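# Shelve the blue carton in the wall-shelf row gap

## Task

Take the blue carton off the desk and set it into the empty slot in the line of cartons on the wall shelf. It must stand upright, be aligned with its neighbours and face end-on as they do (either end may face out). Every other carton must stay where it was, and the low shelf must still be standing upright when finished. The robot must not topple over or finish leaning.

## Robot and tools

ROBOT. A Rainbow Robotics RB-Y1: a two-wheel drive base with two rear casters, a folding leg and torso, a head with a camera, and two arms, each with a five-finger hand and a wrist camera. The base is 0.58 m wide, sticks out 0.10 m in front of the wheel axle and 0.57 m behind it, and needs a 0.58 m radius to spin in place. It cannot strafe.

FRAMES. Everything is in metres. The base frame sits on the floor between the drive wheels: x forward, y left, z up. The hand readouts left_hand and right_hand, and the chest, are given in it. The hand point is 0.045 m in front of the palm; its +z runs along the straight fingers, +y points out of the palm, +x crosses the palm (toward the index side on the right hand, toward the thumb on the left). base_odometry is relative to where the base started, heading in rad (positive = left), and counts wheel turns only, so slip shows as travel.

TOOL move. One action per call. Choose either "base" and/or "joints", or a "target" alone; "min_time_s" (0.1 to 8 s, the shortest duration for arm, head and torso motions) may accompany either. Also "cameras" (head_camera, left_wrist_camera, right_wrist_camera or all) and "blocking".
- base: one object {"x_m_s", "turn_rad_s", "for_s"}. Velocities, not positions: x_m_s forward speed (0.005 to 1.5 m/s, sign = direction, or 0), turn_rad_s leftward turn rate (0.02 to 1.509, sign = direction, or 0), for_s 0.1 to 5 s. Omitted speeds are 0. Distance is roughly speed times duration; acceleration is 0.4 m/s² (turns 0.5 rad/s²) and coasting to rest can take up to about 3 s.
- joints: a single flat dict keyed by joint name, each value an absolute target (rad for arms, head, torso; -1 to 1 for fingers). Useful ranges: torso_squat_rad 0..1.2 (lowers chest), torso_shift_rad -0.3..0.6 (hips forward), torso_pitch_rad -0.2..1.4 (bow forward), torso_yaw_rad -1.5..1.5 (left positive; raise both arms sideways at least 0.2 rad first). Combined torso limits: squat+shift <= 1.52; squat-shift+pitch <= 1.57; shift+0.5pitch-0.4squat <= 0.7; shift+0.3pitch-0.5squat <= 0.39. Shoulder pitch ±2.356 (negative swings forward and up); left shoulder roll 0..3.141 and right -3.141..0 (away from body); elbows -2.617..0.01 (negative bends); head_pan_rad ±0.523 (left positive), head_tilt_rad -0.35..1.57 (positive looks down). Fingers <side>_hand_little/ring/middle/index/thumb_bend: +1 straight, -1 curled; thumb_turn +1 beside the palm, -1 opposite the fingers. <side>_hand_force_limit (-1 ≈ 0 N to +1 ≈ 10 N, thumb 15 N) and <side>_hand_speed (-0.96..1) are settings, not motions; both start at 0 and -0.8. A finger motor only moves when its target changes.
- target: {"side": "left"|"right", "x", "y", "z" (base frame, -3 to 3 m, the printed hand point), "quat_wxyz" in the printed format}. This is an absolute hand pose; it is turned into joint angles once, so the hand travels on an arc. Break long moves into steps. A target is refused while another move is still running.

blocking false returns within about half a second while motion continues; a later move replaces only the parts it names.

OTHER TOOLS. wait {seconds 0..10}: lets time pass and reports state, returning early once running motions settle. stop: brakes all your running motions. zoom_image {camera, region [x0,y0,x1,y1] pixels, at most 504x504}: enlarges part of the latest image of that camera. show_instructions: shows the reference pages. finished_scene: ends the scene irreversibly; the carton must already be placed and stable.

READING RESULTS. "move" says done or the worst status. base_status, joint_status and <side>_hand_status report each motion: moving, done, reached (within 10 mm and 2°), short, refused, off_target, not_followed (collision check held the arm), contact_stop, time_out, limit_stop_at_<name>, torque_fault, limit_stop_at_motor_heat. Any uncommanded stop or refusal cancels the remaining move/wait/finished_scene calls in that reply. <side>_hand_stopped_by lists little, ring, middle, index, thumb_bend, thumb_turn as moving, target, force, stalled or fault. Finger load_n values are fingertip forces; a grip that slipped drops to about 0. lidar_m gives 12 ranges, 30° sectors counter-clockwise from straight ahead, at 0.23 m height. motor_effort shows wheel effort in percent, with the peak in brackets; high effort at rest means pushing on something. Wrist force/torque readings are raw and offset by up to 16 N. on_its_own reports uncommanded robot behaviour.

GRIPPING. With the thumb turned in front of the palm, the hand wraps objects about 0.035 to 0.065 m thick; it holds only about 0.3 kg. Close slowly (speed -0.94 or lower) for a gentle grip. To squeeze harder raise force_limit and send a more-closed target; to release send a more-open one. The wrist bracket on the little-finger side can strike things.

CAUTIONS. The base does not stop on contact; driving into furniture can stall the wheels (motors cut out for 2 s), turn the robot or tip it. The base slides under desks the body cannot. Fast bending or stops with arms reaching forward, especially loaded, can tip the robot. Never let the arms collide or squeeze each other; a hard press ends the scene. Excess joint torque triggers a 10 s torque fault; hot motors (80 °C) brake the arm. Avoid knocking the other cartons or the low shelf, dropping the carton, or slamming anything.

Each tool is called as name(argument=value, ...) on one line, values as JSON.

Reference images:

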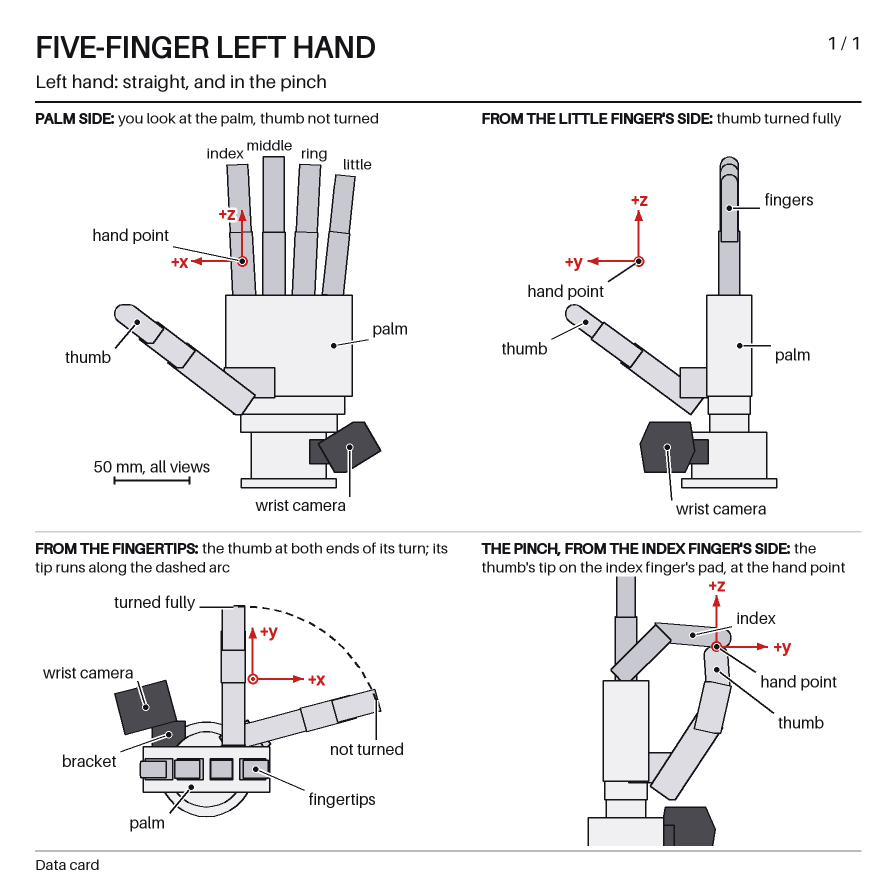

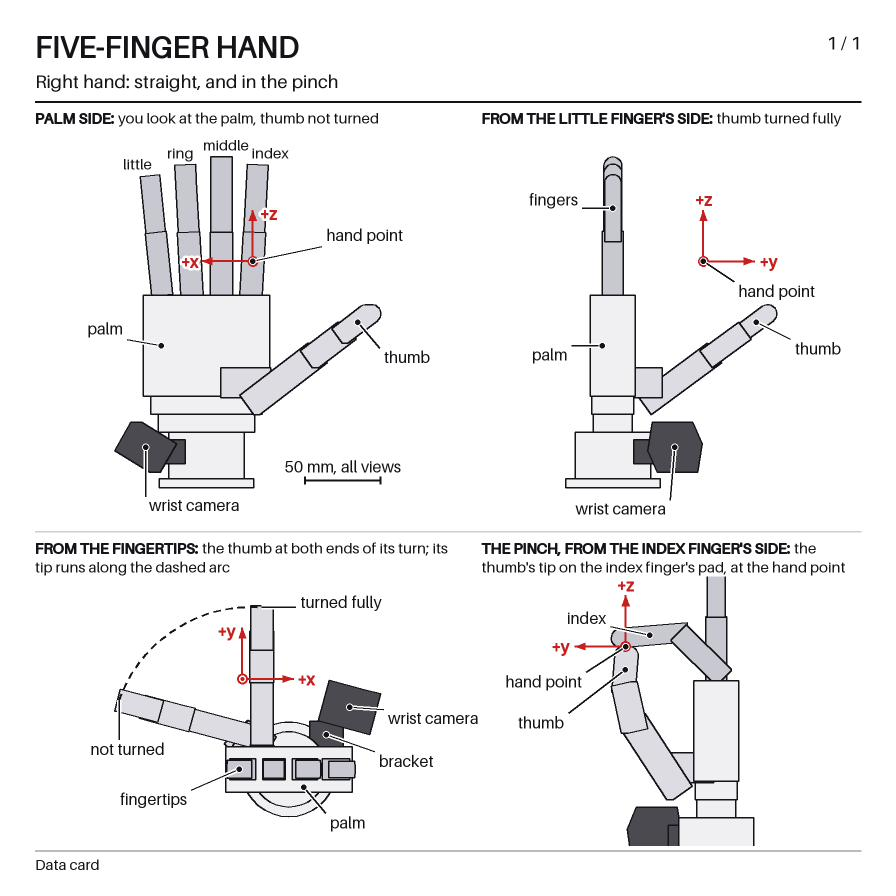

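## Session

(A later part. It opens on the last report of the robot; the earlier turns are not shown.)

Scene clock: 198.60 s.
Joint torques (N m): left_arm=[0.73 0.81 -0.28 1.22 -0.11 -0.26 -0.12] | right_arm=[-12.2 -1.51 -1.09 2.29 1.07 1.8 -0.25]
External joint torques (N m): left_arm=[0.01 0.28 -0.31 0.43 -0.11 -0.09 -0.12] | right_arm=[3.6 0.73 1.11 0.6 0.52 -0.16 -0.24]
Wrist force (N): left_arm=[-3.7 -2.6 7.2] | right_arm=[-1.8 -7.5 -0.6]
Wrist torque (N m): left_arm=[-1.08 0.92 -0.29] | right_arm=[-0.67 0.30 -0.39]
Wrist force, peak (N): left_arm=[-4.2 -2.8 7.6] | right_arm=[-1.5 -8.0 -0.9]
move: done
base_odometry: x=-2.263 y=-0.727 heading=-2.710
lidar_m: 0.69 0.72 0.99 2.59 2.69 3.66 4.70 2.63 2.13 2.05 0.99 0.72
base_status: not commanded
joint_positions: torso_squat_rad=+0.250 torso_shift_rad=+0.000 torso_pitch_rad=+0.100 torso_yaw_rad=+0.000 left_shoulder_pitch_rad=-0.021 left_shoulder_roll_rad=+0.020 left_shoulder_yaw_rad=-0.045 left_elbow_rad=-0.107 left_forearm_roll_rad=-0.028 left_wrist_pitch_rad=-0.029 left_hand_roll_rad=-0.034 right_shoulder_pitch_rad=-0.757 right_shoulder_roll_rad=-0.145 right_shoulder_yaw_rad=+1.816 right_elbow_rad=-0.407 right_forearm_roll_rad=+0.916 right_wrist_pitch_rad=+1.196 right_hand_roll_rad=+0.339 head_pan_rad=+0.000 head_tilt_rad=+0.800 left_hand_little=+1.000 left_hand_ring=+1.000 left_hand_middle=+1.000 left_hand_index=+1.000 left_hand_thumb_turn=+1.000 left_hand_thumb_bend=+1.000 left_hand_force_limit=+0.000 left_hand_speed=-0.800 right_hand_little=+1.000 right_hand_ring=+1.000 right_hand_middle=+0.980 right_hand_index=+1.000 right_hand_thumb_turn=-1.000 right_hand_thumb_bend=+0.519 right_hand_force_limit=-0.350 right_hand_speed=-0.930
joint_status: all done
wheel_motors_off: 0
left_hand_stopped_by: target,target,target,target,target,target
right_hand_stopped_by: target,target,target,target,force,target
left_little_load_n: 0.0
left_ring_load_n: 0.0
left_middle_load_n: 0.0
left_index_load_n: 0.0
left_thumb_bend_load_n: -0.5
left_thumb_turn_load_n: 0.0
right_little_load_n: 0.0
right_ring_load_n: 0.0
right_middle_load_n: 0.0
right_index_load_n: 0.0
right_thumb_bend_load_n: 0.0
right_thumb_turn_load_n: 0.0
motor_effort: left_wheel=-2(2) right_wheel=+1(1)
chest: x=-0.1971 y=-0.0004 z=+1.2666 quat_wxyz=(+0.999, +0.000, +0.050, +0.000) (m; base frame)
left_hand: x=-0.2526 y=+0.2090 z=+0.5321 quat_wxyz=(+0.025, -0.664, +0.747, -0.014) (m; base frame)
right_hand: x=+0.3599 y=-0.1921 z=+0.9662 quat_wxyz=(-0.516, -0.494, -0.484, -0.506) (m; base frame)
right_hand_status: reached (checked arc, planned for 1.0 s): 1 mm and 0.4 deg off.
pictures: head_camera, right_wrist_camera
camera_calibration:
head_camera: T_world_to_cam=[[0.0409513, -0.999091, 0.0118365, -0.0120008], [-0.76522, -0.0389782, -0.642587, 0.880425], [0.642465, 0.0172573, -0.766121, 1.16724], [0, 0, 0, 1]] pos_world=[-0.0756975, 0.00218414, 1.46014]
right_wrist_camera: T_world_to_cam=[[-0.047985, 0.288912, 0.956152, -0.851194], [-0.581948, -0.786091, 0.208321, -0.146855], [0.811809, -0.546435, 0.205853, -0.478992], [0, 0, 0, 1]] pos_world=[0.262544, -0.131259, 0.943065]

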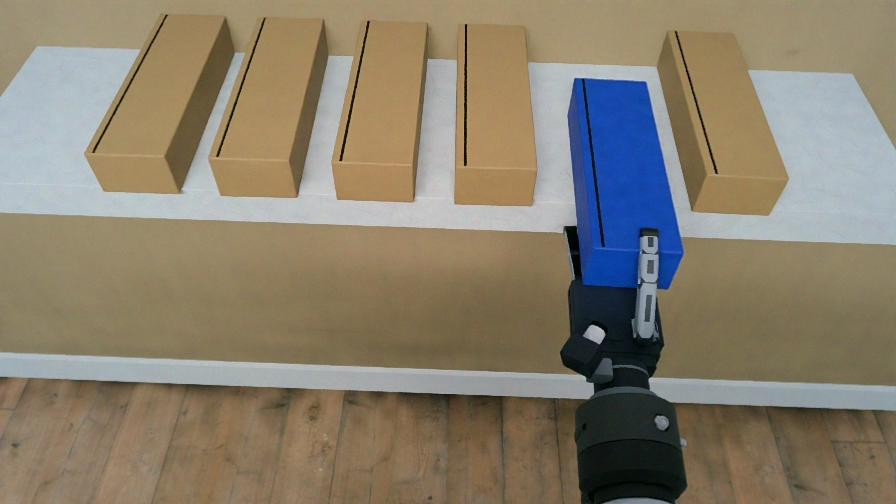

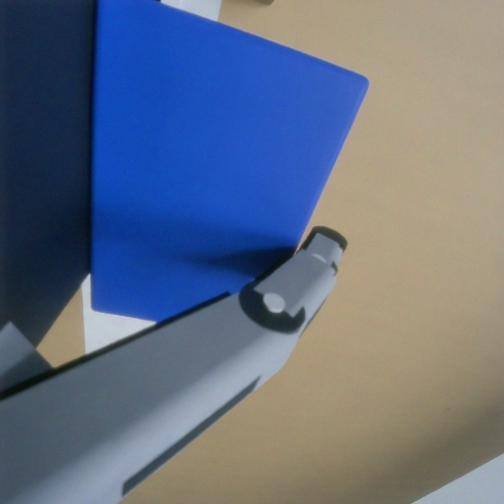

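move(joints={"right_hand_thumb_bend":1.0,"right_hand_speed":-0.5}, cameras=["head_camera"])

move(target={"side":"right","x":0.360,"y":-0.192,"z":0.9595,"quat_wxyz":[0.5175,0.4918,0.4824,0.5071]}, min_time_s=1, cameras=["head_camera","right_wrist_camera"])

Scene clock: 201.97 s.
Joint torques (N m): left_arm=[1.41 1.14 -0.25 1.3 -0.27 -0.32 -0.29] | right_arm=[-12.26 -1.31 -0.73 2.01 0.82 1.73 -0.55]
External joint torques (N m): left_arm=[0.69 0.62 -0.28 0.5 -0.27 -0.15 -0.29] | right_arm=[3.54 0.93 1.46 0.32 0.27 -0.22 -0.54]
Wrist force (N): left_arm=[-4.0 -2.5 7.0] | right_arm=[-1.6 -6.5 -0.8]
Wrist torque (N m): left_arm=[-1.03 0.98 -0.30] | right_arm=[-0.53 0.38 -0.37]
Wrist force, peak (N): left_arm=[-3.9 -2.6 7.9] | right_arm=[-2.5 -8.6 -0.6]
move: done
base_odometry: x=-2.263 y=-0.727 heading=-2.710
lidar_m: 0.70 0.72 1.00 2.59 2.68 3.67 4.69 2.63 2.13 2.05 1.00 0.72
base_status: not commanded
joint_positions: torso_squat_rad=+0.250 torso_shift_rad=+0.000 torso_pitch_rad=+0.100 torso_yaw_rad=+0.000 left_shoulder_pitch_rad=-0.021 left_shoulder_roll_rad=+0.020 left_shoulder_yaw_rad=-0.045 left_elbow_rad=-0.107 left_forearm_roll_rad=-0.028 left_wrist_pitch_rad=-0.029 left_hand_roll_rad=-0.034 right_shoulder_pitch_rad=-0.757 right_shoulder_roll_rad=-0.145 right_shoulder_yaw_rad=+1.816 right_elbow_rad=-0.407 right_forearm_roll_rad=+0.916 right_wrist_pitch_rad=+1.196 right_hand_roll_rad=+0.339 head_pan_rad=+0.000 head_tilt_rad=+0.800 left_hand_little=+1.000 left_hand_ring=+1.000 left_hand_middle=+1.000 left_hand_index=+1.000 left_hand_thumb_turn=+1.000 left_hand_thumb_bend=+1.000 left_hand_force_limit=+0.000 left_hand_speed=-0.800 right_hand_little=+1.000 right_hand_ring=+1.000 right_hand_middle=+0.980 right_hand_index=+1.000 right_hand_thumb_turn=-1.000 right_hand_thumb_bend=+1.000 right_hand_force_limit=-0.350 right_hand_speed=-0.500
joint_status: all done
wheel_motors_off: 0
left_hand_stopped_by: target,target,target,target,target,target
right_hand_stopped_by: target,target,target,target,target,target
left_little_load_n: 0.0
left_ring_load_n: 0.0
left_middle_load_n: 0.0
left_index_load_n: 0.0
left_thumb_bend_load_n: 0.0
left_thumb_turn_load_n: 0.0
right_little_load_n: 0.0
right_ring_load_n: 0.0
right_middle_load_n: 0.0
right_index_load_n: 0.0
right_thumb_bend_load_n: 0.0
right_thumb_turn_load_n: 0.0
motor_effort: left_wheel=-2(2) right_wheel=+1(1)
chest: x=-0.1971 y=-0.0004 z=+1.2666 quat_wxyz=(+0.999, +0.000, +0.050, +0.000) (m; base frame)
left_hand: x=-0.2526 y=+0.2090 z=+0.5321 quat_wxyz=(+0.025, -0.664, +0.747, -0.014) (m; base frame)
right_hand: x=+0.3599 y=-0.1921 z=+0.9662 quat_wxyz=(-0.516, -0.494, -0.484, -0.506) (m; base frame)
pictures: head_camera
camera_calibration:
head_camera: T_world_to_cam=[[0.0409513, -0.999091, 0.0118365, -0.0120008], [-0.76522, -0.0389782, -0.642587, 0.880425], [0.642465, 0.0172573, -0.766121, 1.16724], [0, 0, 0, 1]] pos_world=[-0.0756975, 0.00218414, 1.46014]

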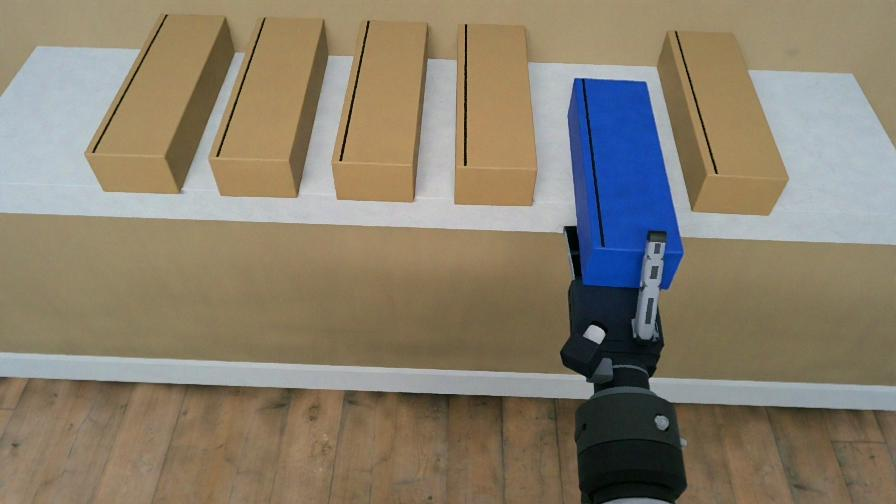

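Scene clock: 203.30 s.
Joint torques (N m): left_arm=[0.78 1.27 -0.41 1.2 -0.31 -0.5 -0.16] | right_arm=[-12.35 -1.58 -0.45 2.46 0.6 1.61 -0.29]
External joint torques (N m): left_arm=[0.06 0.74 -0.43 0.41 -0.32 -0.33 -0.16] | right_arm=[3.16 0.04 1 0.19 0.19 -0.39 -0.28]
Wrist force (N): left_arm=[-3.8 -2.4 6.8] | right_arm=[-1.5 -7.4 -0.3]
Wrist torque (N m): left_arm=[-1.05 0.94 -0.29] | right_arm=[-0.73 0.29 -0.42]
Wrist force, peak (N): left_arm=[-3.7 -2.1 7.9] | right_arm=[-1.0 -8.0 -0.9]
move: done
base_odometry: x=-2.263 y=-0.727 heading=-2.710
lidar_m: 0.69 0.72 1.00 2.59 2.70 3.67 4.70 2.63 2.13 2.05 0.99 0.72
base_status: not commanded
joint_positions: torso_squat_rad=+0.250 torso_shift_rad=+0.000 torso_pitch_rad=+0.100 torso_yaw_rad=+0.000 left_shoulder_pitch_rad=-0.021 left_shoulder_roll_rad=+0.020 left_shoulder_yaw_rad=-0.045 left_elbow_rad=-0.107 left_forearm_roll_rad=-0.028 left_wrist_pitch_rad=-0.029 left_hand_roll_rad=-0.034 right_shoulder_pitch_rad=-0.737 right_shoulder_roll_rad=-0.080 right_shoulder_yaw_rad=+1.832 right_elbow_rad=-0.267 right_forearm_roll_rad=+0.932 right_wrist_pitch_rad=+1.146 right_hand_roll_rad=+0.272 head_pan_rad=+0.000 head_tilt_rad=+0.800 left_hand_little=+1.000 left_hand_ring=+1.000 left_hand_middle=+1.000 left_hand_index=+1.000 left_hand_thumb_turn=+1.000 left_hand_thumb_bend=+1.000 left_hand_force_limit=+0.000 left_hand_speed=-0.800 right_hand_little=+1.000 right_hand_ring=+1.000 right_hand_middle=+0.980 right_hand_index=+1.000 right_hand_thumb_turn=-1.000 right_hand_thumb_bend=+1.000 right_hand_force_limit=-0.350 right_hand_speed=-0.500
joint_status: all done
wheel_motors_off: 0
left_hand_stopped_by: target,target,target,target,target,target
right_hand_stopped_by: target,target,target,target,target,target
left_little_load_n: 0.0
left_ring_load_n: 0.0
left_middle_load_n: 0.0
left_index_load_n: 0.0
left_thumb_bend_load_n: 0.0
left_thumb_turn_load_n: 0.0
right_little_load_n: 0.0
right_ring_load_n: 0.0
right_middle_load_n: 0.0
right_index_load_n: 0.0
right_thumb_bend_load_n: 0.0
right_thumb_turn_load_n: 0.0
motor_effort: left_wheel=-2(2) right_wheel=+1(1)
chest: x=-0.1971 y=-0.0004 z=+1.2666 quat_wxyz=(+0.999, +0.000, +0.050, +0.000) (m; base frame)
left_hand: x=-0.2526 y=+0.2090 z=+0.5321 quat_wxyz=(+0.025, -0.664, +0.747, -0.014) (m; base frame)
right_hand: x=+0.3599 y=-0.1921 z=+0.9601 quat_wxyz=(-0.512, -0.496, -0.488, -0.504) (m; base frame)
right_hand_status: reached (checked arc, as near as the solve gets, planned for 1.0 s): 1 mm and 1.1 deg off.
pictures: head_camera, right_wrist_camera
camera_calibration:
head_camera: T_world_to_cam=[[0.0409513, -0.999091, 0.0118365, -0.0120008], [-0.76522, -0.0389782, -0.642587, 0.880425], [0.642465, 0.0172573, -0.766121, 1.16724], [0, 0, 0, 1]] pos_world=[-0.0756975, 0.00218414, 1.46014]
right_wrist_camera: T_world_to_cam=[[-0.0377909, 0.287704, 0.956974, -0.849991], [-0.577421, -0.787883, 0.214066, -0.153048], [0.815571, -0.544487, 0.195901, -0.469098], [0, 0, 0, 1]] pos_world=[0.262088, -0.131456, 0.938078]

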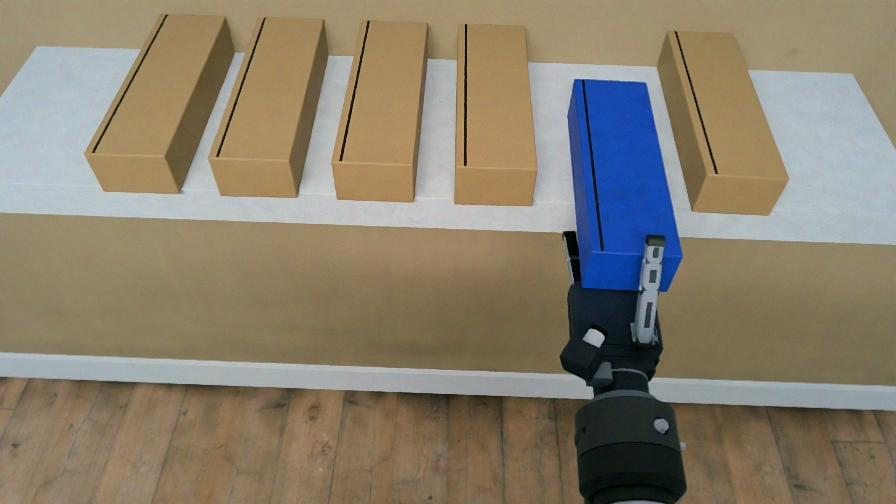

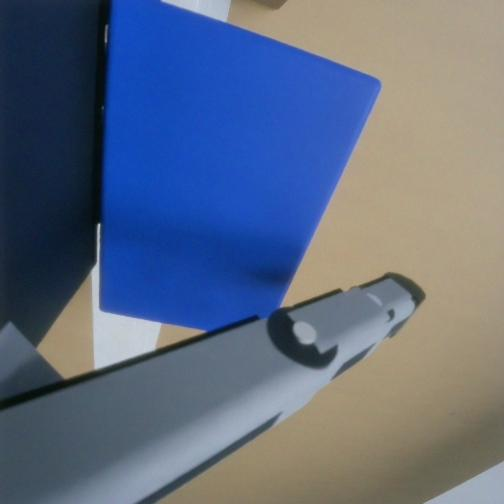

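move(joints={"torso_squat_rad":0.29}, min_time_s=1, cameras=["head_camera","right_wrist_camera"])

Scene clock: 205.13 s.
Joint torques (N m): left_arm=[1.44 0.91 -0.51 1.38 -0.28 -0.23 -0.2] | right_arm=[-12.08 -1.49 -0.45 2.66 0.65 1.83 -0.34]
External joint torques (N m): left_arm=[0.72 0.38 -0.54 0.59 -0.28 -0.06 -0.2] | right_arm=[3.43 0.13 1.01 0.39 0.24 -0.16 -0.33]
Wrist force (N): left_arm=[-3.4 -2.1 7.4] | right_arm=[-2.5 -7.1 -0.1]
Wrist torque (N m): left_arm=[-1.01 0.87 -0.23] | right_arm=[-0.68 0.46 -0.46]
Wrist force, peak (N): left_arm=[-4.0 -2.6 7.8] | right_arm=[-1.8 -7.7 0.2]
move: done
base_odometry: x=-2.263 y=-0.727 heading=-2.710
lidar_m: 0.70 0.72 0.99 2.59 2.69 3.66 4.71 2.64 2.14 2.05 0.99 0.73
base_status: not commanded
joint_positions: torso_squat_rad=+0.290 torso_shift_rad=+0.000 torso_pitch_rad=+0.100 torso_yaw_rad=+0.000 left_shoulder_pitch_rad=-0.021 left_shoulder_roll_rad=+0.020 left_shoulder_yaw_rad=-0.045 left_elbow_rad=-0.107 left_forearm_roll_rad=-0.028 left_wrist_pitch_rad=-0.029 left_hand_roll_rad=-0.034 right_shoulder_pitch_rad=-0.737 right_shoulder_roll_rad=-0.080 right_shoulder_yaw_rad=+1.832 right_elbow_rad=-0.267 right_forearm_roll_rad=+0.932 right_wrist_pitch_rad=+1.146 right_hand_roll_rad=+0.272 head_pan_rad=+0.000 head_tilt_rad=+0.800 left_hand_little=+1.000 left_hand_ring=+1.000 left_hand_middle=+1.000 left_hand_index=+1.000 left_hand_thumb_turn=+1.000 left_hand_thumb_bend=+1.000 left_hand_force_limit=+0.000 left_hand_speed=-0.800 right_hand_little=+1.000 right_hand_ring=+1.000 right_hand_middle=+0.980 right_hand_index=+1.000 right_hand_thumb_turn=-1.000 right_hand_thumb_bend=+1.000 right_hand_force_limit=-0.350 right_hand_speed=-0.500
joint_status: all done
wheel_motors_off: 0
left_hand_stopped_by: target,target,target,target,target,target
right_hand_stopped_by: target,target,target,target,target,target
left_little_load_n: 0.0
left_ring_load_n: 0.0
left_middle_load_n: -0.5
left_index_load_n: 0.0
left_thumb_bend_load_n: 0.0
left_thumb_turn_load_n: 0.0
right_little_load_n: 0.0
right_ring_load_n: 0.0
right_middle_load_n: 0.0
right_index_load_n: 0.0
right_thumb_bend_load_n: 0.0
right_thumb_turn_load_n: -0.5
motor_effort: left_wheel=-1(2) right_wheel=+1(1)
chest: x=-0.1972 y=-0.0004 z=+1.2592 quat_wxyz=(+0.999, +0.000, +0.050, +0.000) (m; base frame)
left_hand: x=-0.2525 y=+0.2091 z=+0.5246 quat_wxyz=(+0.025, -0.664, +0.747, -0.014) (m; base frame)
right_hand: x=+0.3598 y=-0.1921 z=+0.9528 quat_wxyz=(-0.512, -0.496, -0.488, -0.504) (m; base frame)
pictures: head_camera, right_wrist_camera
camera_calibration:
head_camera: T_world_to_cam=[[0.0409489, -0.999091, 0.0118414, -0.0119124], [-0.76513, -0.0389771, -0.642695, 0.87568], [0.642573, 0.0172574, -0.76603, 1.16157], [0, 0, 0, 1]] pos_world=[-0.0758976, 0.00218414, 1.45274]
right_wrist_camera: T_world_to_cam=[[-0.0380025, 0.287732, 0.956957, -0.842838], [-0.577453, -0.787887, 0.213966, -0.151419], [0.815539, -0.544467, 0.196094, -0.467735], [0, 0, 0, 1]] pos_world=[0.261989, -0.131456, 0.930678]

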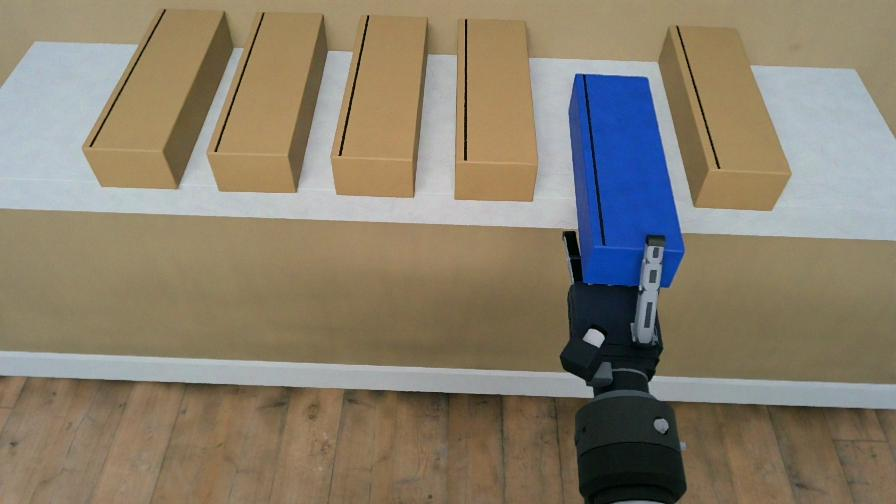

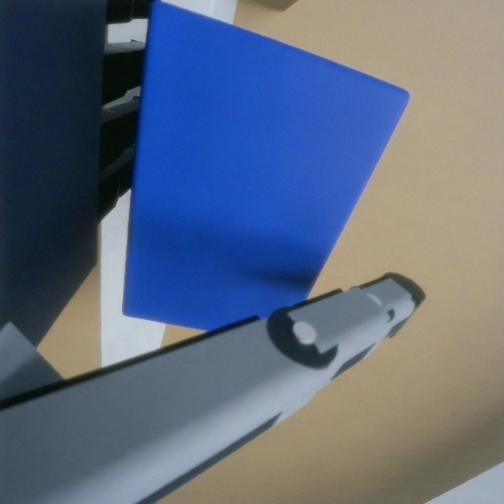

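move(base={"x_m_s":-0.15,"for_s":1.6}, cameras=["head_camera","right_wrist_camera"])

Scene clock: 208.50 s.
Joint torques (N m): left_arm=[0.16 0.62 -0.79 1.11 -0.06 -0.46 -0.19] | right_arm=[-13.52 -1.43 -0.38 2.31 0.63 1.71 -0.28]
External joint torques (N m): left_arm=[-0.56 0.09 -0.82 0.32 -0.06 -0.29 -0.19] | right_arm=[1.99 0.19 1.08 0.04 0.22 -0.28 -0.27]
Wrist force (N): left_arm=[-3.3 -2.6 7.3] | right_arm=[-2.6 -6.8 -0.4]
Wrist torque (N m): left_arm=[-1.11 0.87 -0.26] | right_arm=[-0.61 0.42 -0.46]
Wrist force, peak (N): left_arm=[-3.4 -2.4 8.1] | right_arm=[-2.4 -7.5 -0.5]
move: done
base_odometry: x=-2.045 y=-0.627 heading=-2.709
lidar_m: 0.93 0.97 1.33 2.59 2.69 3.67 4.45 2.45 2.04 2.05 1.33 0.97
base_status: done (sent for 1.6 of 1.6 s)
joint_positions: torso_squat_rad=+0.290 torso_shift_rad=+0.000 torso_pitch_rad=+0.100 torso_yaw_rad=+0.000 left_shoulder_pitch_rad=-0.020 left_shoulder_roll_rad=+0.020 left_shoulder_yaw_rad=-0.045 left_elbow_rad=-0.107 left_forearm_roll_rad=-0.028 left_wrist_pitch_rad=-0.029 left_hand_roll_rad=-0.034 right_shoulder_pitch_rad=-0.736 right_shoulder_roll_rad=-0.080 right_shoulder_yaw_rad=+1.832 right_elbow_rad=-0.267 right_forearm_roll_rad=+0.932 right_wrist_pitch_rad=+1.146 right_hand_roll_rad=+0.272 head_pan_rad=+0.000 head_tilt_rad=+0.800 left_hand_little=+1.000 left_hand_ring=+1.000 left_hand_middle=+1.000 left_hand_index=+1.000 left_hand_thumb_turn=+1.000 left_hand_thumb_bend=+1.000 left_hand_force_limit=+0.000 left_hand_speed=-0.800 right_hand_little=+1.000 right_hand_ring=+1.000 right_hand_middle=+0.980 right_hand_index=+1.000 right_hand_thumb_turn=-1.000 right_hand_thumb_bend=+1.000 right_hand_force_limit=-0.350 right_hand_speed=-0.500
joint_status: not commanded
wheel_motors_off: 0
left_hand_stopped_by: target,target,target,target,target,target
right_hand_stopped_by: target,target,target,target,target,target
left_little_load_n: 0.0
left_ring_load_n: 0.0
left_middle_load_n: 0.0
left_index_load_n: 0.0
left_thumb_bend_load_n: 0.0
left_thumb_turn_load_n: 0.0
right_little_load_n: 0.0
right_ring_load_n: 0.0
right_middle_load_n: 0.0
right_index_load_n: 0.0
right_thumb_bend_load_n: 0.0
right_thumb_turn_load_n: -0.5
motor_effort: left_wheel=+2(22) right_wheel=-11(26)
chest: x=-0.1972 y=-0.0004 z=+1.2592 quat_wxyz=(+0.999, +0.000, +0.050, +0.000) (m; base frame)
left_hand: x=-0.2527 y=+0.2091 z=+0.5246 quat_wxyz=(+0.025, -0.665, +0.747, -0.014) (m; base frame)
right_hand: x=+0.3598 y=-0.1921 z=+0.9526 quat_wxyz=(-0.512, -0.496, -0.488, -0.504) (m; base frame)
pictures: head_camera, right_wrist_camera
camera_calibration:
head_camera: T_world_to_cam=[[0.0409501, -0.999091, 0.0118425, -0.0119179], [-0.76513, -0.0389787, -0.642695, 0.875757], [0.642573, 0.0172574, -0.76603, 1.16151], [0, 0, 0, 1]] pos_world=[-0.0757976, 0.00218414, 1.45274]
right_wrist_camera: T_world_to_cam=[[-0.0377195, 0.287802, 0.956947, -0.842798], [-0.577425, -0.787848, 0.214186, -0.151606], [0.815572, -0.544486, 0.195902, -0.467548], [0, 0, 0, 1]] pos_world=[0.261987, -0.131456, 0.930578]

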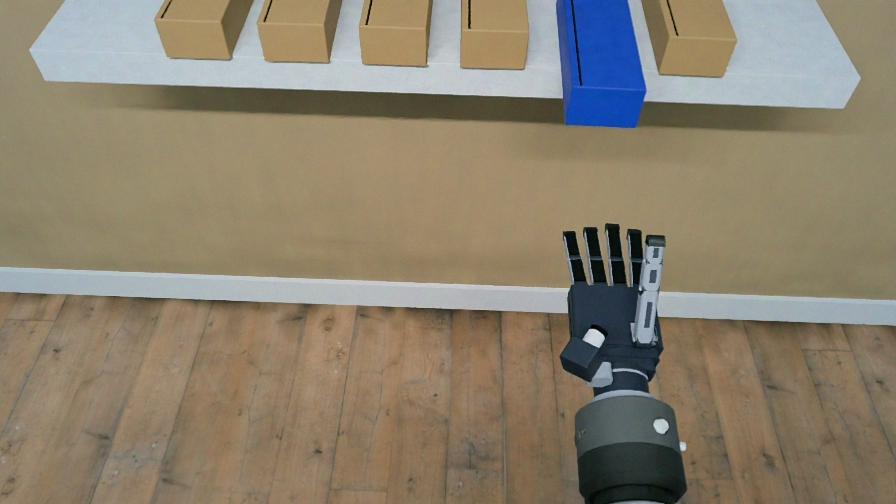

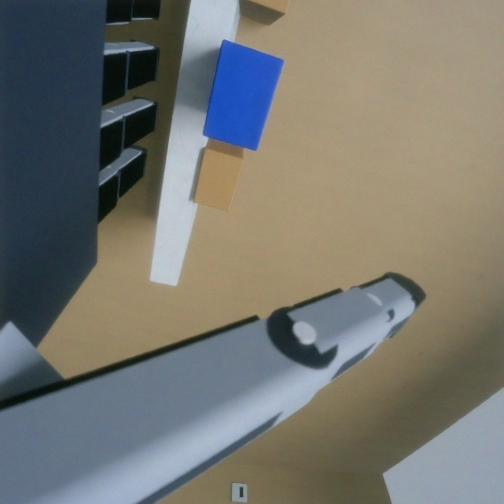

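move(joints={"right_hand_thumb_turn":1.0,"right_hand_speed":0.4,"head_tilt_rad":0.6}, cameras=["head_camera"])

move(joints={"right_hand_little":-1,"right_hand_ring":-1,"right_hand_middle":-1,"right_hand_index":-1})

move(target={"side":"right","x":0.36,"y":-0.202,"z":1.003,"quat_wxyz":[0.5,0.5,0.5,0.5]}, min_time_s=1.5, cameras=["head_camera"])

Scene clock: 211.47 s.
Joint torques (N m): left_arm=[0.67 0.83 -1.1 1.16 -0.19 -0.34 -0.29] | right_arm=[-12.73 -1.48 -0.8 2.37 0.69 1.8 -0.44]
External joint torques (N m): left_arm=[-0.05 0.31 -1.13 0.36 -0.19 -0.18 -0.29] | right_arm=[2.78 0.15 0.64 0.1 0.27 -0.19 -0.45]
Wrist force (N): left_arm=[-3.6 -2.3 7.3] | right_arm=[-1.8 -6.8 -0.6]
Wrist torque (N m): left_arm=[-1.05 0.92 -0.28] | right_arm=[-0.58 0.33 -0.41]
Wrist force, peak (N): left_arm=[-3.8 -2.3 8.0] | right_arm=[-2.4 -7.2 -0.3]
move: done
base_odometry: x=-2.045 y=-0.627 heading=-2.709
lidar_m: 0.93 0.97 1.33 2.59 2.69 3.66 4.46 2.45 2.04 2.05 1.34 0.97
base_status: not commanded
joint_positions: torso_squat_rad=+0.290 torso_shift_rad=+0.000 torso_pitch_rad=+0.100 torso_yaw_rad=+0.000 left_shoulder_pitch_rad=-0.020 left_shoulder_roll_rad=+0.020 left_shoulder_yaw_rad=-0.045 left_elbow_rad=-0.107 left_forearm_roll_rad=-0.028 left_wrist_pitch_rad=-0.029 left_hand_roll_rad=-0.034 right_shoulder_pitch_rad=-0.736 right_shoulder_roll_rad=-0.080 right_shoulder_yaw_rad=+1.832 right_elbow_rad=-0.267 right_forearm_roll_rad=+0.932 right_wrist_pitch_rad=+1.146 right_hand_roll_rad=+0.272 head_pan_rad=+0.000 head_tilt_rad=+0.600 left_hand_little=+1.000 left_hand_ring=+1.000 left_hand_middle=+1.000 left_hand_index=+1.000 left_hand_thumb_turn=+1.000 left_hand_thumb_bend=+1.000 left_hand_force_limit=+0.000 left_hand_speed=-0.800 right_hand_little=+1.000 right_hand_ring=+1.000 right_hand_middle=+0.980 right_hand_index=+1.000 right_hand_thumb_turn=+1.000 right_hand_thumb_bend=+1.000 right_hand_force_limit=-0.350 right_hand_speed=+0.400
joint_status: all done
wheel_motors_off: 0
left_hand_stopped_by: target,target,target,target,target,target
right_hand_stopped_by: target,target,target,target,target,target
left_little_load_n: 0.0
left_ring_load_n: 0.0
left_middle_load_n: 0.0
left_index_load_n: 0.0
left_thumb_bend_load_n: 0.0
left_thumb_turn_load_n: 0.0
right_little_load_n: 0.0
right_ring_load_n: 0.0
right_middle_load_n: 0.0
right_index_load_n: 0.0
right_thumb_bend_load_n: 0.0
right_thumb_turn_load_n: 0.0
motor_effort: left_wheel=+2(2) right_wheel=-11(11)
chest: x=-0.1972 y=-0.0004 z=+1.2592 quat_wxyz=(+0.999, +0.000, +0.050, +0.000) (m; base frame)
left_hand: x=-0.2527 y=+0.2091 z=+0.5246 quat_wxyz=(+0.025, -0.665, +0.747, -0.014) (m; base frame)
right_hand: x=+0.3598 y=-0.1921 z=+0.9526 quat_wxyz=(-0.512, -0.496, -0.488, -0.504) (m; base frame)
pictures: head_camera
camera_calibration:
head_camera: T_world_to_cam=[[0.0377197, -0.999095, 0.0196544, -0.0237864], [-0.622336, -0.0388751, -0.781784, 1.10038], [0.781841, 0.017257, -0.623239, 0.975169], [0, 0, 0, 1]] pos_world=[-0.0767211, 0.00218408, 1.46849]

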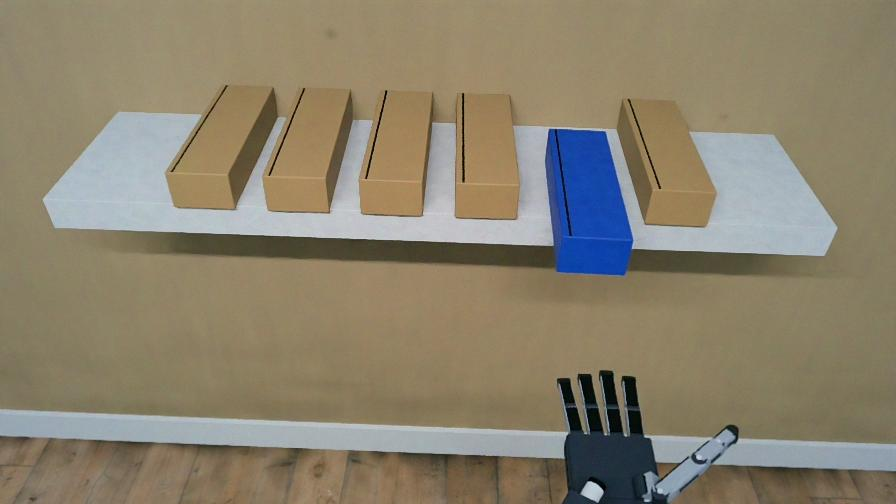

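Scene clock: 212.47 s.
Joint torques (N m): left_arm=[0.4 0.97 -0.36 1.14 -0.05 -0.19 -0.2] | right_arm=[-13.07 -1.51 -0.38 2.24 0.6 1.91 -0.4]
External joint torques (N m): left_arm=[-0.31 0.44 -0.39 0.34 -0.05 -0.03 -0.2] | right_arm=[2.41 0.11 1.06 -0.03 0.18 -0.06 -0.4]
Wrist force (N): left_arm=[-3.9 -2.4 6.9] | right_arm=[-1.8 -6.8 -0.3]
Wrist torque (N m): left_arm=[-1.03 0.96 -0.31] | right_arm=[-0.64 0.29 -0.39]
Wrist force, peak (N): left_arm=[-3.7 -2.5 7.9] | right_arm=[-1.9 -7.6 -0.1]
move: done
base_odometry: x=-2.045 y=-0.627 heading=-2.709
lidar_m: 0.93 0.97 1.33 2.59 2.69 3.67 4.47 2.44 2.04 2.05 1.32 0.96
base_status: not commanded
joint_positions: torso_squat_rad=+0.290 torso_shift_rad=+0.000 torso_pitch_rad=+0.100 torso_yaw_rad=+0.000 left_shoulder_pitch_rad=-0.020 left_shoulder_roll_rad=+0.020 left_shoulder_yaw_rad=-0.045 left_elbow_rad=-0.107 left_forearm_roll_rad=-0.028 left_wrist_pitch_rad=-0.029 left_hand_roll_rad=-0.034 right_shoulder_pitch_rad=-0.736 right_shoulder_roll_rad=-0.080 right_shoulder_yaw_rad=+1.832 right_elbow_rad=-0.267 right_forearm_roll_rad=+0.932 right_wrist_pitch_rad=+1.146 right_hand_roll_rad=+0.272 head_pan_rad=+0.000 head_tilt_rad=+0.600 left_hand_little=+1.000 left_hand_ring=+1.000 left_hand_middle=+1.000 left_hand_index=+1.000 left_hand_thumb_turn=+1.000 left_hand_thumb_bend=+1.000 left_hand_force_limit=+0.000 left_hand_speed=-0.800 right_hand_little=-1.000 right_hand_ring=-1.000 right_hand_middle=-1.000 right_hand_index=-1.000 right_hand_thumb_turn=+1.000 right_hand_thumb_bend=+1.000 right_hand_force_limit=-0.350 right_hand_speed=+0.400
joint_status: all done
wheel_motors_off: 0
left_hand_stopped_by: target,target,target,target,target,target
right_hand_stopped_by: target,target,target,target,target,target
left_little_load_n: 0.0
left_ring_load_n: 0.0
left_middle_load_n: 0.0
left_index_load_n: 0.0
left_thumb_bend_load_n: 0.0
left_thumb_turn_load_n: 0.0
right_little_load_n: 0.0
right_ring_load_n: 0.0
right_middle_load_n: 0.0
right_index_load_n: -0.5
right_thumb_bend_load_n: 0.0
right_thumb_turn_load_n: 0.0
motor_effort: left_wheel=+1(2) right_wheel=-10(11)
chest: x=-0.1972 y=-0.0004 z=+1.2592 quat_wxyz=(+0.999, +0.000, +0.050, +0.000) (m; base frame)
left_hand: x=-0.2527 y=+0.2091 z=+0.5246 quat_wxyz=(+0.025, -0.665, +0.747, -0.014) (m; base frame)
right_hand: x=+0.3598 y=-0.1921 z=+0.9526 quat_wxyz=(-0.512, -0.496, -0.488, -0.504) (m; base frame)
pictures: none

Scene clock: 214.30 s.
Joint torques (N m): left_arm=[-0.04 0.68 -0.61 1.11 -0.05 -0.24 -0.15] | right_arm=[-14.95 -5.27 -5.91 -1.17 1.15 1.51 0.05]
External joint torques (N m): left_arm=[-0.75 0.16 -0.63 0.31 -0.05 -0.07 -0.15] | right_arm=[1.71 0.33 -0.27 -0.44 0.02 -0.14 0.05]
Wrist force (N): left_arm=[-3.4 -2.4 7.7] | right_arm=[-2.0 -6.3 -0.3]
Wrist torque (N m): left_arm=[-1.07 0.90 -0.24] | right_arm=[-0.51 0.34 -0.32]
Wrist force, peak (N): left_arm=[-4.0 -2.3 7.8] | right_arm=[-1.6 -7.8 0.1]
move: done
base_odometry: x=-2.045 y=-0.627 heading=-2.709
lidar_m: 0.93 0.97 1.33 2.60 2.68 3.67 4.45 2.45 2.05 2.05 1.33 0.97
base_status: not commanded
joint_positions: torso_squat_rad=+0.290 torso_shift_rad=+0.000 torso_pitch_rad=+0.100 torso_yaw_rad=+0.000 left_shoulder_pitch_rad=-0.020 left_shoulder_roll_rad=+0.020 left_shoulder_yaw_rad=-0.045 left_elbow_rad=-0.107 left_forearm_roll_rad=-0.028 left_wrist_pitch_rad=-0.029 left_hand_roll_rad=-0.034 right_shoulder_pitch_rad=-0.872 right_shoulder_roll_rad=-0.508 right_shoulder_yaw_rad=+1.785 right_elbow_rad=-1.113 right_forearm_roll_rad=+0.829 right_wrist_pitch_rad=+1.333 right_hand_roll_rad=+0.628 head_pan_rad=+0.000 head_tilt_rad=+0.600 left_hand_little=+1.000 left_hand_ring=+1.000 left_hand_middle=+1.000 left_hand_index=+1.000 left_hand_thumb_turn=+1.000 left_hand_thumb_bend=+1.000 left_hand_force_limit=+0.000 left_hand_speed=-0.800 right_hand_little=-1.000 right_hand_ring=-1.000 right_hand_middle=-1.000 right_hand_index=-1.000 right_hand_thumb_turn=+1.000 right_hand_thumb_bend=+1.000 right_hand_force_limit=-0.350 right_hand_speed=+0.400
joint_status: all done
wheel_motors_off: 0
left_hand_stopped_by: target,target,target,target,target,target
right_hand_stopped_by: target,target,target,target,target,target
left_little_load_n: 0.0
left_ring_load_n: 0.0
left_middle_load_n: 0.0
left_index_load_n: 0.0
left_thumb_bend_load_n: 0.0
left_thumb_turn_load_n: 0.0
right_little_load_n: 0.0
right_ring_load_n: -0.5
right_middle_load_n: 0.0
right_index_load_n: 0.0
right_thumb_bend_load_n: 0.0
right_thumb_turn_load_n: 0.0
motor_effort: left_wheel=+1(2) right_wheel=-11(11)
chest: x=-0.1972 y=-0.0004 z=+1.2592 quat_wxyz=(+0.999, +0.000, +0.050, +0.000) (m; base frame)
left_hand: x=-0.2527 y=+0.2091 z=+0.5246 quat_wxyz=(+0.025, -0.665, +0.747, -0.014) (m; base frame)
right_hand: x=+0.3595 y=-0.2015 z=+1.0034 quat_wxyz=(-0.502, -0.498, -0.498, -0.502) (m; base frame)
right_hand_status: reached (checked arc, planned for 1.5 s): 1 mm and 0.5 deg off.
pictures: head_camera
camera_calibration:
head_camera: T_world_to_cam=[[0.0377197, -0.999095, 0.0196544, -0.0237864], [-0.622336, -0.0388751, -0.781784, 1.10038], [0.781841, 0.017257, -0.623239, 0.975169], [0, 0, 0, 1]] pos_world=[-0.0767211, 0.00218408, 1.46849]

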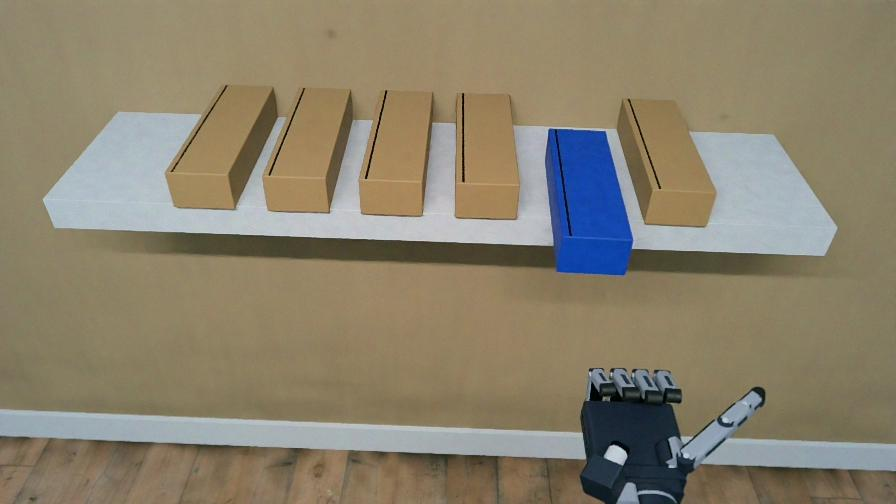

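zoom_image(camera="head_camera", region=[430, 80, 750, 290])

Scaled by 1.575 from the camera's 896x504 image, which has a finer 1280x720 frame.

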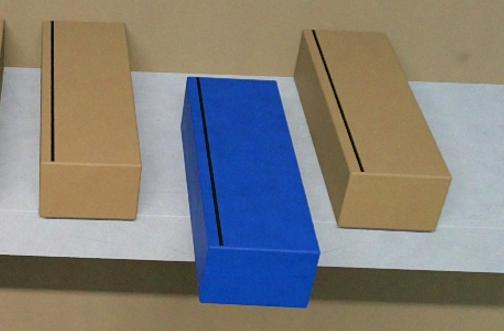

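move(target={"side":"right","x":0.36,"y":-0.207,"z":0.999,"quat_wxyz":[0.5,0.5,0.5,0.5]}, min_time_s=0.8)

move(base={"x_m_s":0.12,"for_s":1.4}, joints={"head_tilt_rad":0.75}, cameras=["head_camera","right_wrist_camera"])

Scene clock: 219.67 s.
Joint torques (N m): left_arm=[0.1 1.22 -0.22 1.19 -0.21 -0.43 -0.15] | right_arm=[-12.59 -6.52 -4.38 0.16 1.52 1.45 -0.23]
External joint torques (N m): left_arm=[-0.62 0.7 -0.25 0.4 -0.22 -0.27 -0.15] | right_arm=[4.03 -0.79 1.2 0.8 0.42 -0.22 -0.23]
Wrist force (N): left_arm=[-3.7 -2.9 7.1] | right_arm=[-1.4 -6.5 0.0]
Wrist torque (N m): left_arm=[-1.12 0.94 -0.24] | right_arm=[-0.56 0.24 -0.34]
Wrist force, peak (N): left_arm=[-3.7 -1.9 8.2] | right_arm=[-2.1 -7.6 0.0]
move: done
base_odometry: x=-2.045 y=-0.627 heading=-2.709
lidar_m: 0.93 0.97 1.33 2.59 2.68 3.66 4.46 2.46 2.03 2.06 1.33 0.97
base_status: not commanded
joint_positions: torso_squat_rad=+0.290 torso_shift_rad=+0.000 torso_pitch_rad=+0.100 torso_yaw_rad=+0.000 left_shoulder_pitch_rad=-0.020 left_shoulder_roll_rad=+0.020 left_shoulder_yaw_rad=-0.045 left_elbow_rad=-0.107 left_forearm_roll_rad=-0.028 left_wrist_pitch_rad=-0.029 left_hand_roll_rad=-0.034 right_shoulder_pitch_rad=-0.868 right_shoulder_roll_rad=-0.512 right_shoulder_yaw_rad=+1.788 right_elbow_rad=-1.103 right_forearm_roll_rad=+0.830 right_wrist_pitch_rad=+1.323 right_hand_roll_rad=+0.615 head_pan_rad=+0.000 head_tilt_rad=+0.600 left_hand_little=+1.000 left_hand_ring=+1.000 left_hand_middle=+1.000 left_hand_index=+1.000 left_hand_thumb_turn=+1.000 left_hand_thumb_bend=+1.000 left_hand_force_limit=+0.000 left_hand_speed=-0.800 right_hand_little=-1.000 right_hand_ring=-1.000 right_hand_middle=-1.000 right_hand_index=-1.000 right_hand_thumb_turn=+1.000 right_hand_thumb_bend=+1.000 right_hand_force_limit=-0.350 right_hand_speed=+0.400
joint_status: all done
wheel_motors_off: 0
left_hand_stopped_by: target,target,target,target,target,target
right_hand_stopped_by: target,target,target,target,target,target
left_little_load_n: 0.0
left_ring_load_n: 0.0
left_middle_load_n: 0.5
left_index_load_n: 0.0
left_thumb_bend_load_n: 0.0
left_thumb_turn_load_n: 0.0
right_little_load_n: 0.0
right_ring_load_n: 0.0
right_middle_load_n: 0.0
right_index_load_n: 0.0
right_thumb_bend_load_n: 0.5
right_thumb_turn_load_n: 0.0
motor_effort: left_wheel=+2(2) right_wheel=-11(11)
chest: x=-0.1972 y=-0.0004 z=+1.2592 quat_wxyz=(+0.999, +0.000, +0.050, +0.000) (m; base frame)
left_hand: x=-0.2527 y=+0.2091 z=+0.5246 quat_wxyz=(+0.025, -0.665, +0.747, -0.014) (m; base frame)
right_hand: x=+0.3600 y=-0.2068 z=+0.9993 quat_wxyz=(-0.500, -0.500, -0.500, -0.500) (m; base frame)
right_hand_status: reached (checked arc, planned for 0.8 s): 0 mm and 0.0 deg off.
pictures: none

Scene clock: 222.13 s.
Joint torques (N m): left_arm=[0.92 1.02 -0.04 1.38 -0.29 -0.34 -0.24] | right_arm=[-13.96 -6.3 -3.63 -0.59 1.38 1.64 -0.44]
External joint torques (N m): left_arm=[0.21 0.49 -0.07 0.58 -0.3 -0.17 -0.24] | right_arm=[2.66 -0.57 1.94 0.05 0.28 -0.03 -0.45]
Wrist force (N): left_arm=[-3.2 -1.9 7.3] | right_arm=[-2.6 -6.8 -0.5]
Wrist torque (N m): left_arm=[-0.97 0.85 -0.25] | right_arm=[-0.58 0.41 -0.45]
Wrist force, peak (N): left_arm=[-3.7 -2.8 7.9] | right_arm=[-2.9 -7.0 -0.1]
move: done
base_odometry: x=-2.198 y=-0.697 heading=-2.709
lidar_m: 0.77 0.80 1.10 2.59 2.69 3.66 4.63 2.57 2.13 2.05 1.09 0.80
base_status: done (sent for 1.4 of 1.4 s)
joint_positions: torso_squat_rad=+0.290 torso_shift_rad=+0.000 torso_pitch_rad=+0.100 torso_yaw_rad=+0.000 left_shoulder_pitch_rad=-0.021 left_shoulder_roll_rad=+0.020 left_shoulder_yaw_rad=-0.045 left_elbow_rad=-0.107 left_forearm_roll_rad=-0.028 left_wrist_pitch_rad=-0.029 left_hand_roll_rad=-0.034 right_shoulder_pitch_rad=-0.867 right_shoulder_roll_rad=-0.513 right_shoulder_yaw_rad=+1.788 right_elbow_rad=-1.103 right_forearm_roll_rad=+0.830 right_wrist_pitch_rad=+1.323 right_hand_roll_rad=+0.615 head_pan_rad=+0.000 head_tilt_rad=+0.750 left_hand_little=+1.000 left_hand_ring=+1.000 left_hand_middle=+1.000 left_hand_index=+1.000 left_hand_thumb_turn=+1.000 left_hand_thumb_bend=+1.000 left_hand_force_limit=+0.000 left_hand_speed=-0.800 right_hand_little=-1.000 right_hand_ring=-1.000 right_hand_middle=-1.000 right_hand_index=-1.000 right_hand_thumb_turn=+1.000 right_hand_thumb_bend=+1.000 right_hand_force_limit=-0.350 right_hand_speed=+0.400
joint_status: all done
wheel_motors_off: 0
left_hand_stopped_by: target,target,target,target,target,target
right_hand_stopped_by: target,target,target,target,target,target
left_little_load_n: 0.0
left_ring_load_n: 0.0
left_middle_load_n: 0.0
left_index_load_n: 0.0
left_thumb_bend_load_n: 0.0
left_thumb_turn_load_n: 0.0
right_little_load_n: 0.0
right_ring_load_n: -0.5
right_middle_load_n: 0.0
right_index_load_n: 0.0
right_thumb_bend_load_n: 0.0
right_thumb_turn_load_n: 0.0
motor_effort: left_wheel=-3(29) right_wheel=+2(30)
chest: x=-0.1971 y=-0.0004 z=+1.2592 quat_wxyz=(+0.999, +0.000, +0.050, +0.000) (m; base frame)
left_hand: x=-0.2526 y=+0.2091 z=+0.5246 quat_wxyz=(+0.025, -0.664, +0.747, -0.014) (m; base frame)
right_hand: x=+0.3600 y=-0.2069 z=+0.9991 quat_wxyz=(-0.500, -0.500, -0.500, -0.500) (m; base frame)
pictures: head_camera, right_wrist_camera
camera_calibration:
head_camera: T_world_to_cam=[[0.0402334, -0.999095, 0.0137971, -0.0148713], [-0.732172, -0.0388751, -0.680009, 0.935215], [0.67993, 0.0172573, -0.733074, 1.11922], [0, 0, 0, 1]] pos_world=[-0.0756539, 0.00218408, 1.45663]
right_wrist_camera: T_world_to_cam=[[-0.0114853, 0.287769, 0.957631, -0.89311], [-0.557207, -0.797062, 0.232835, -0.201008], [0.830294, -0.530925, 0.169502, -0.461028], [0, 0, 0, 1]] pos_world=[0.260528, -0.147978, 0.980217]

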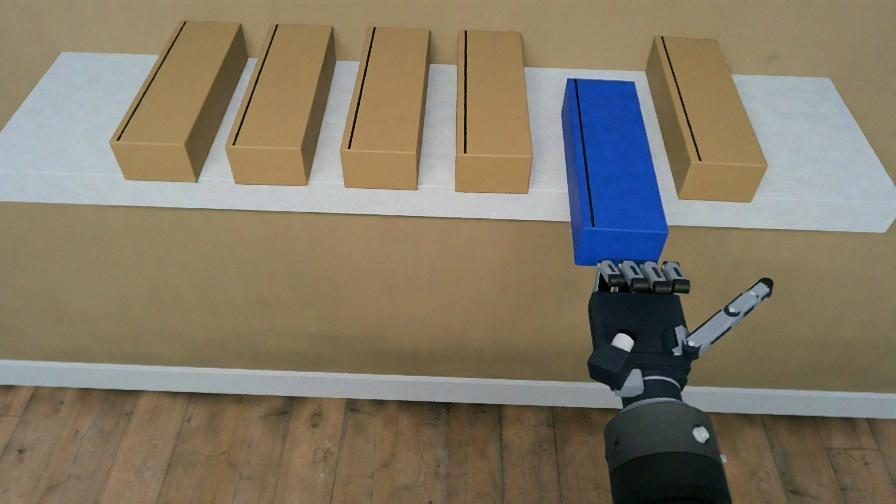

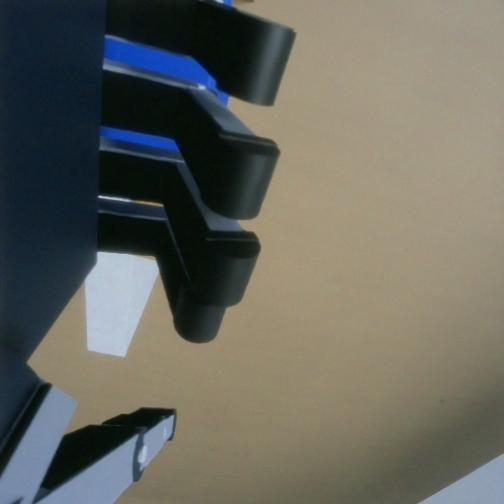

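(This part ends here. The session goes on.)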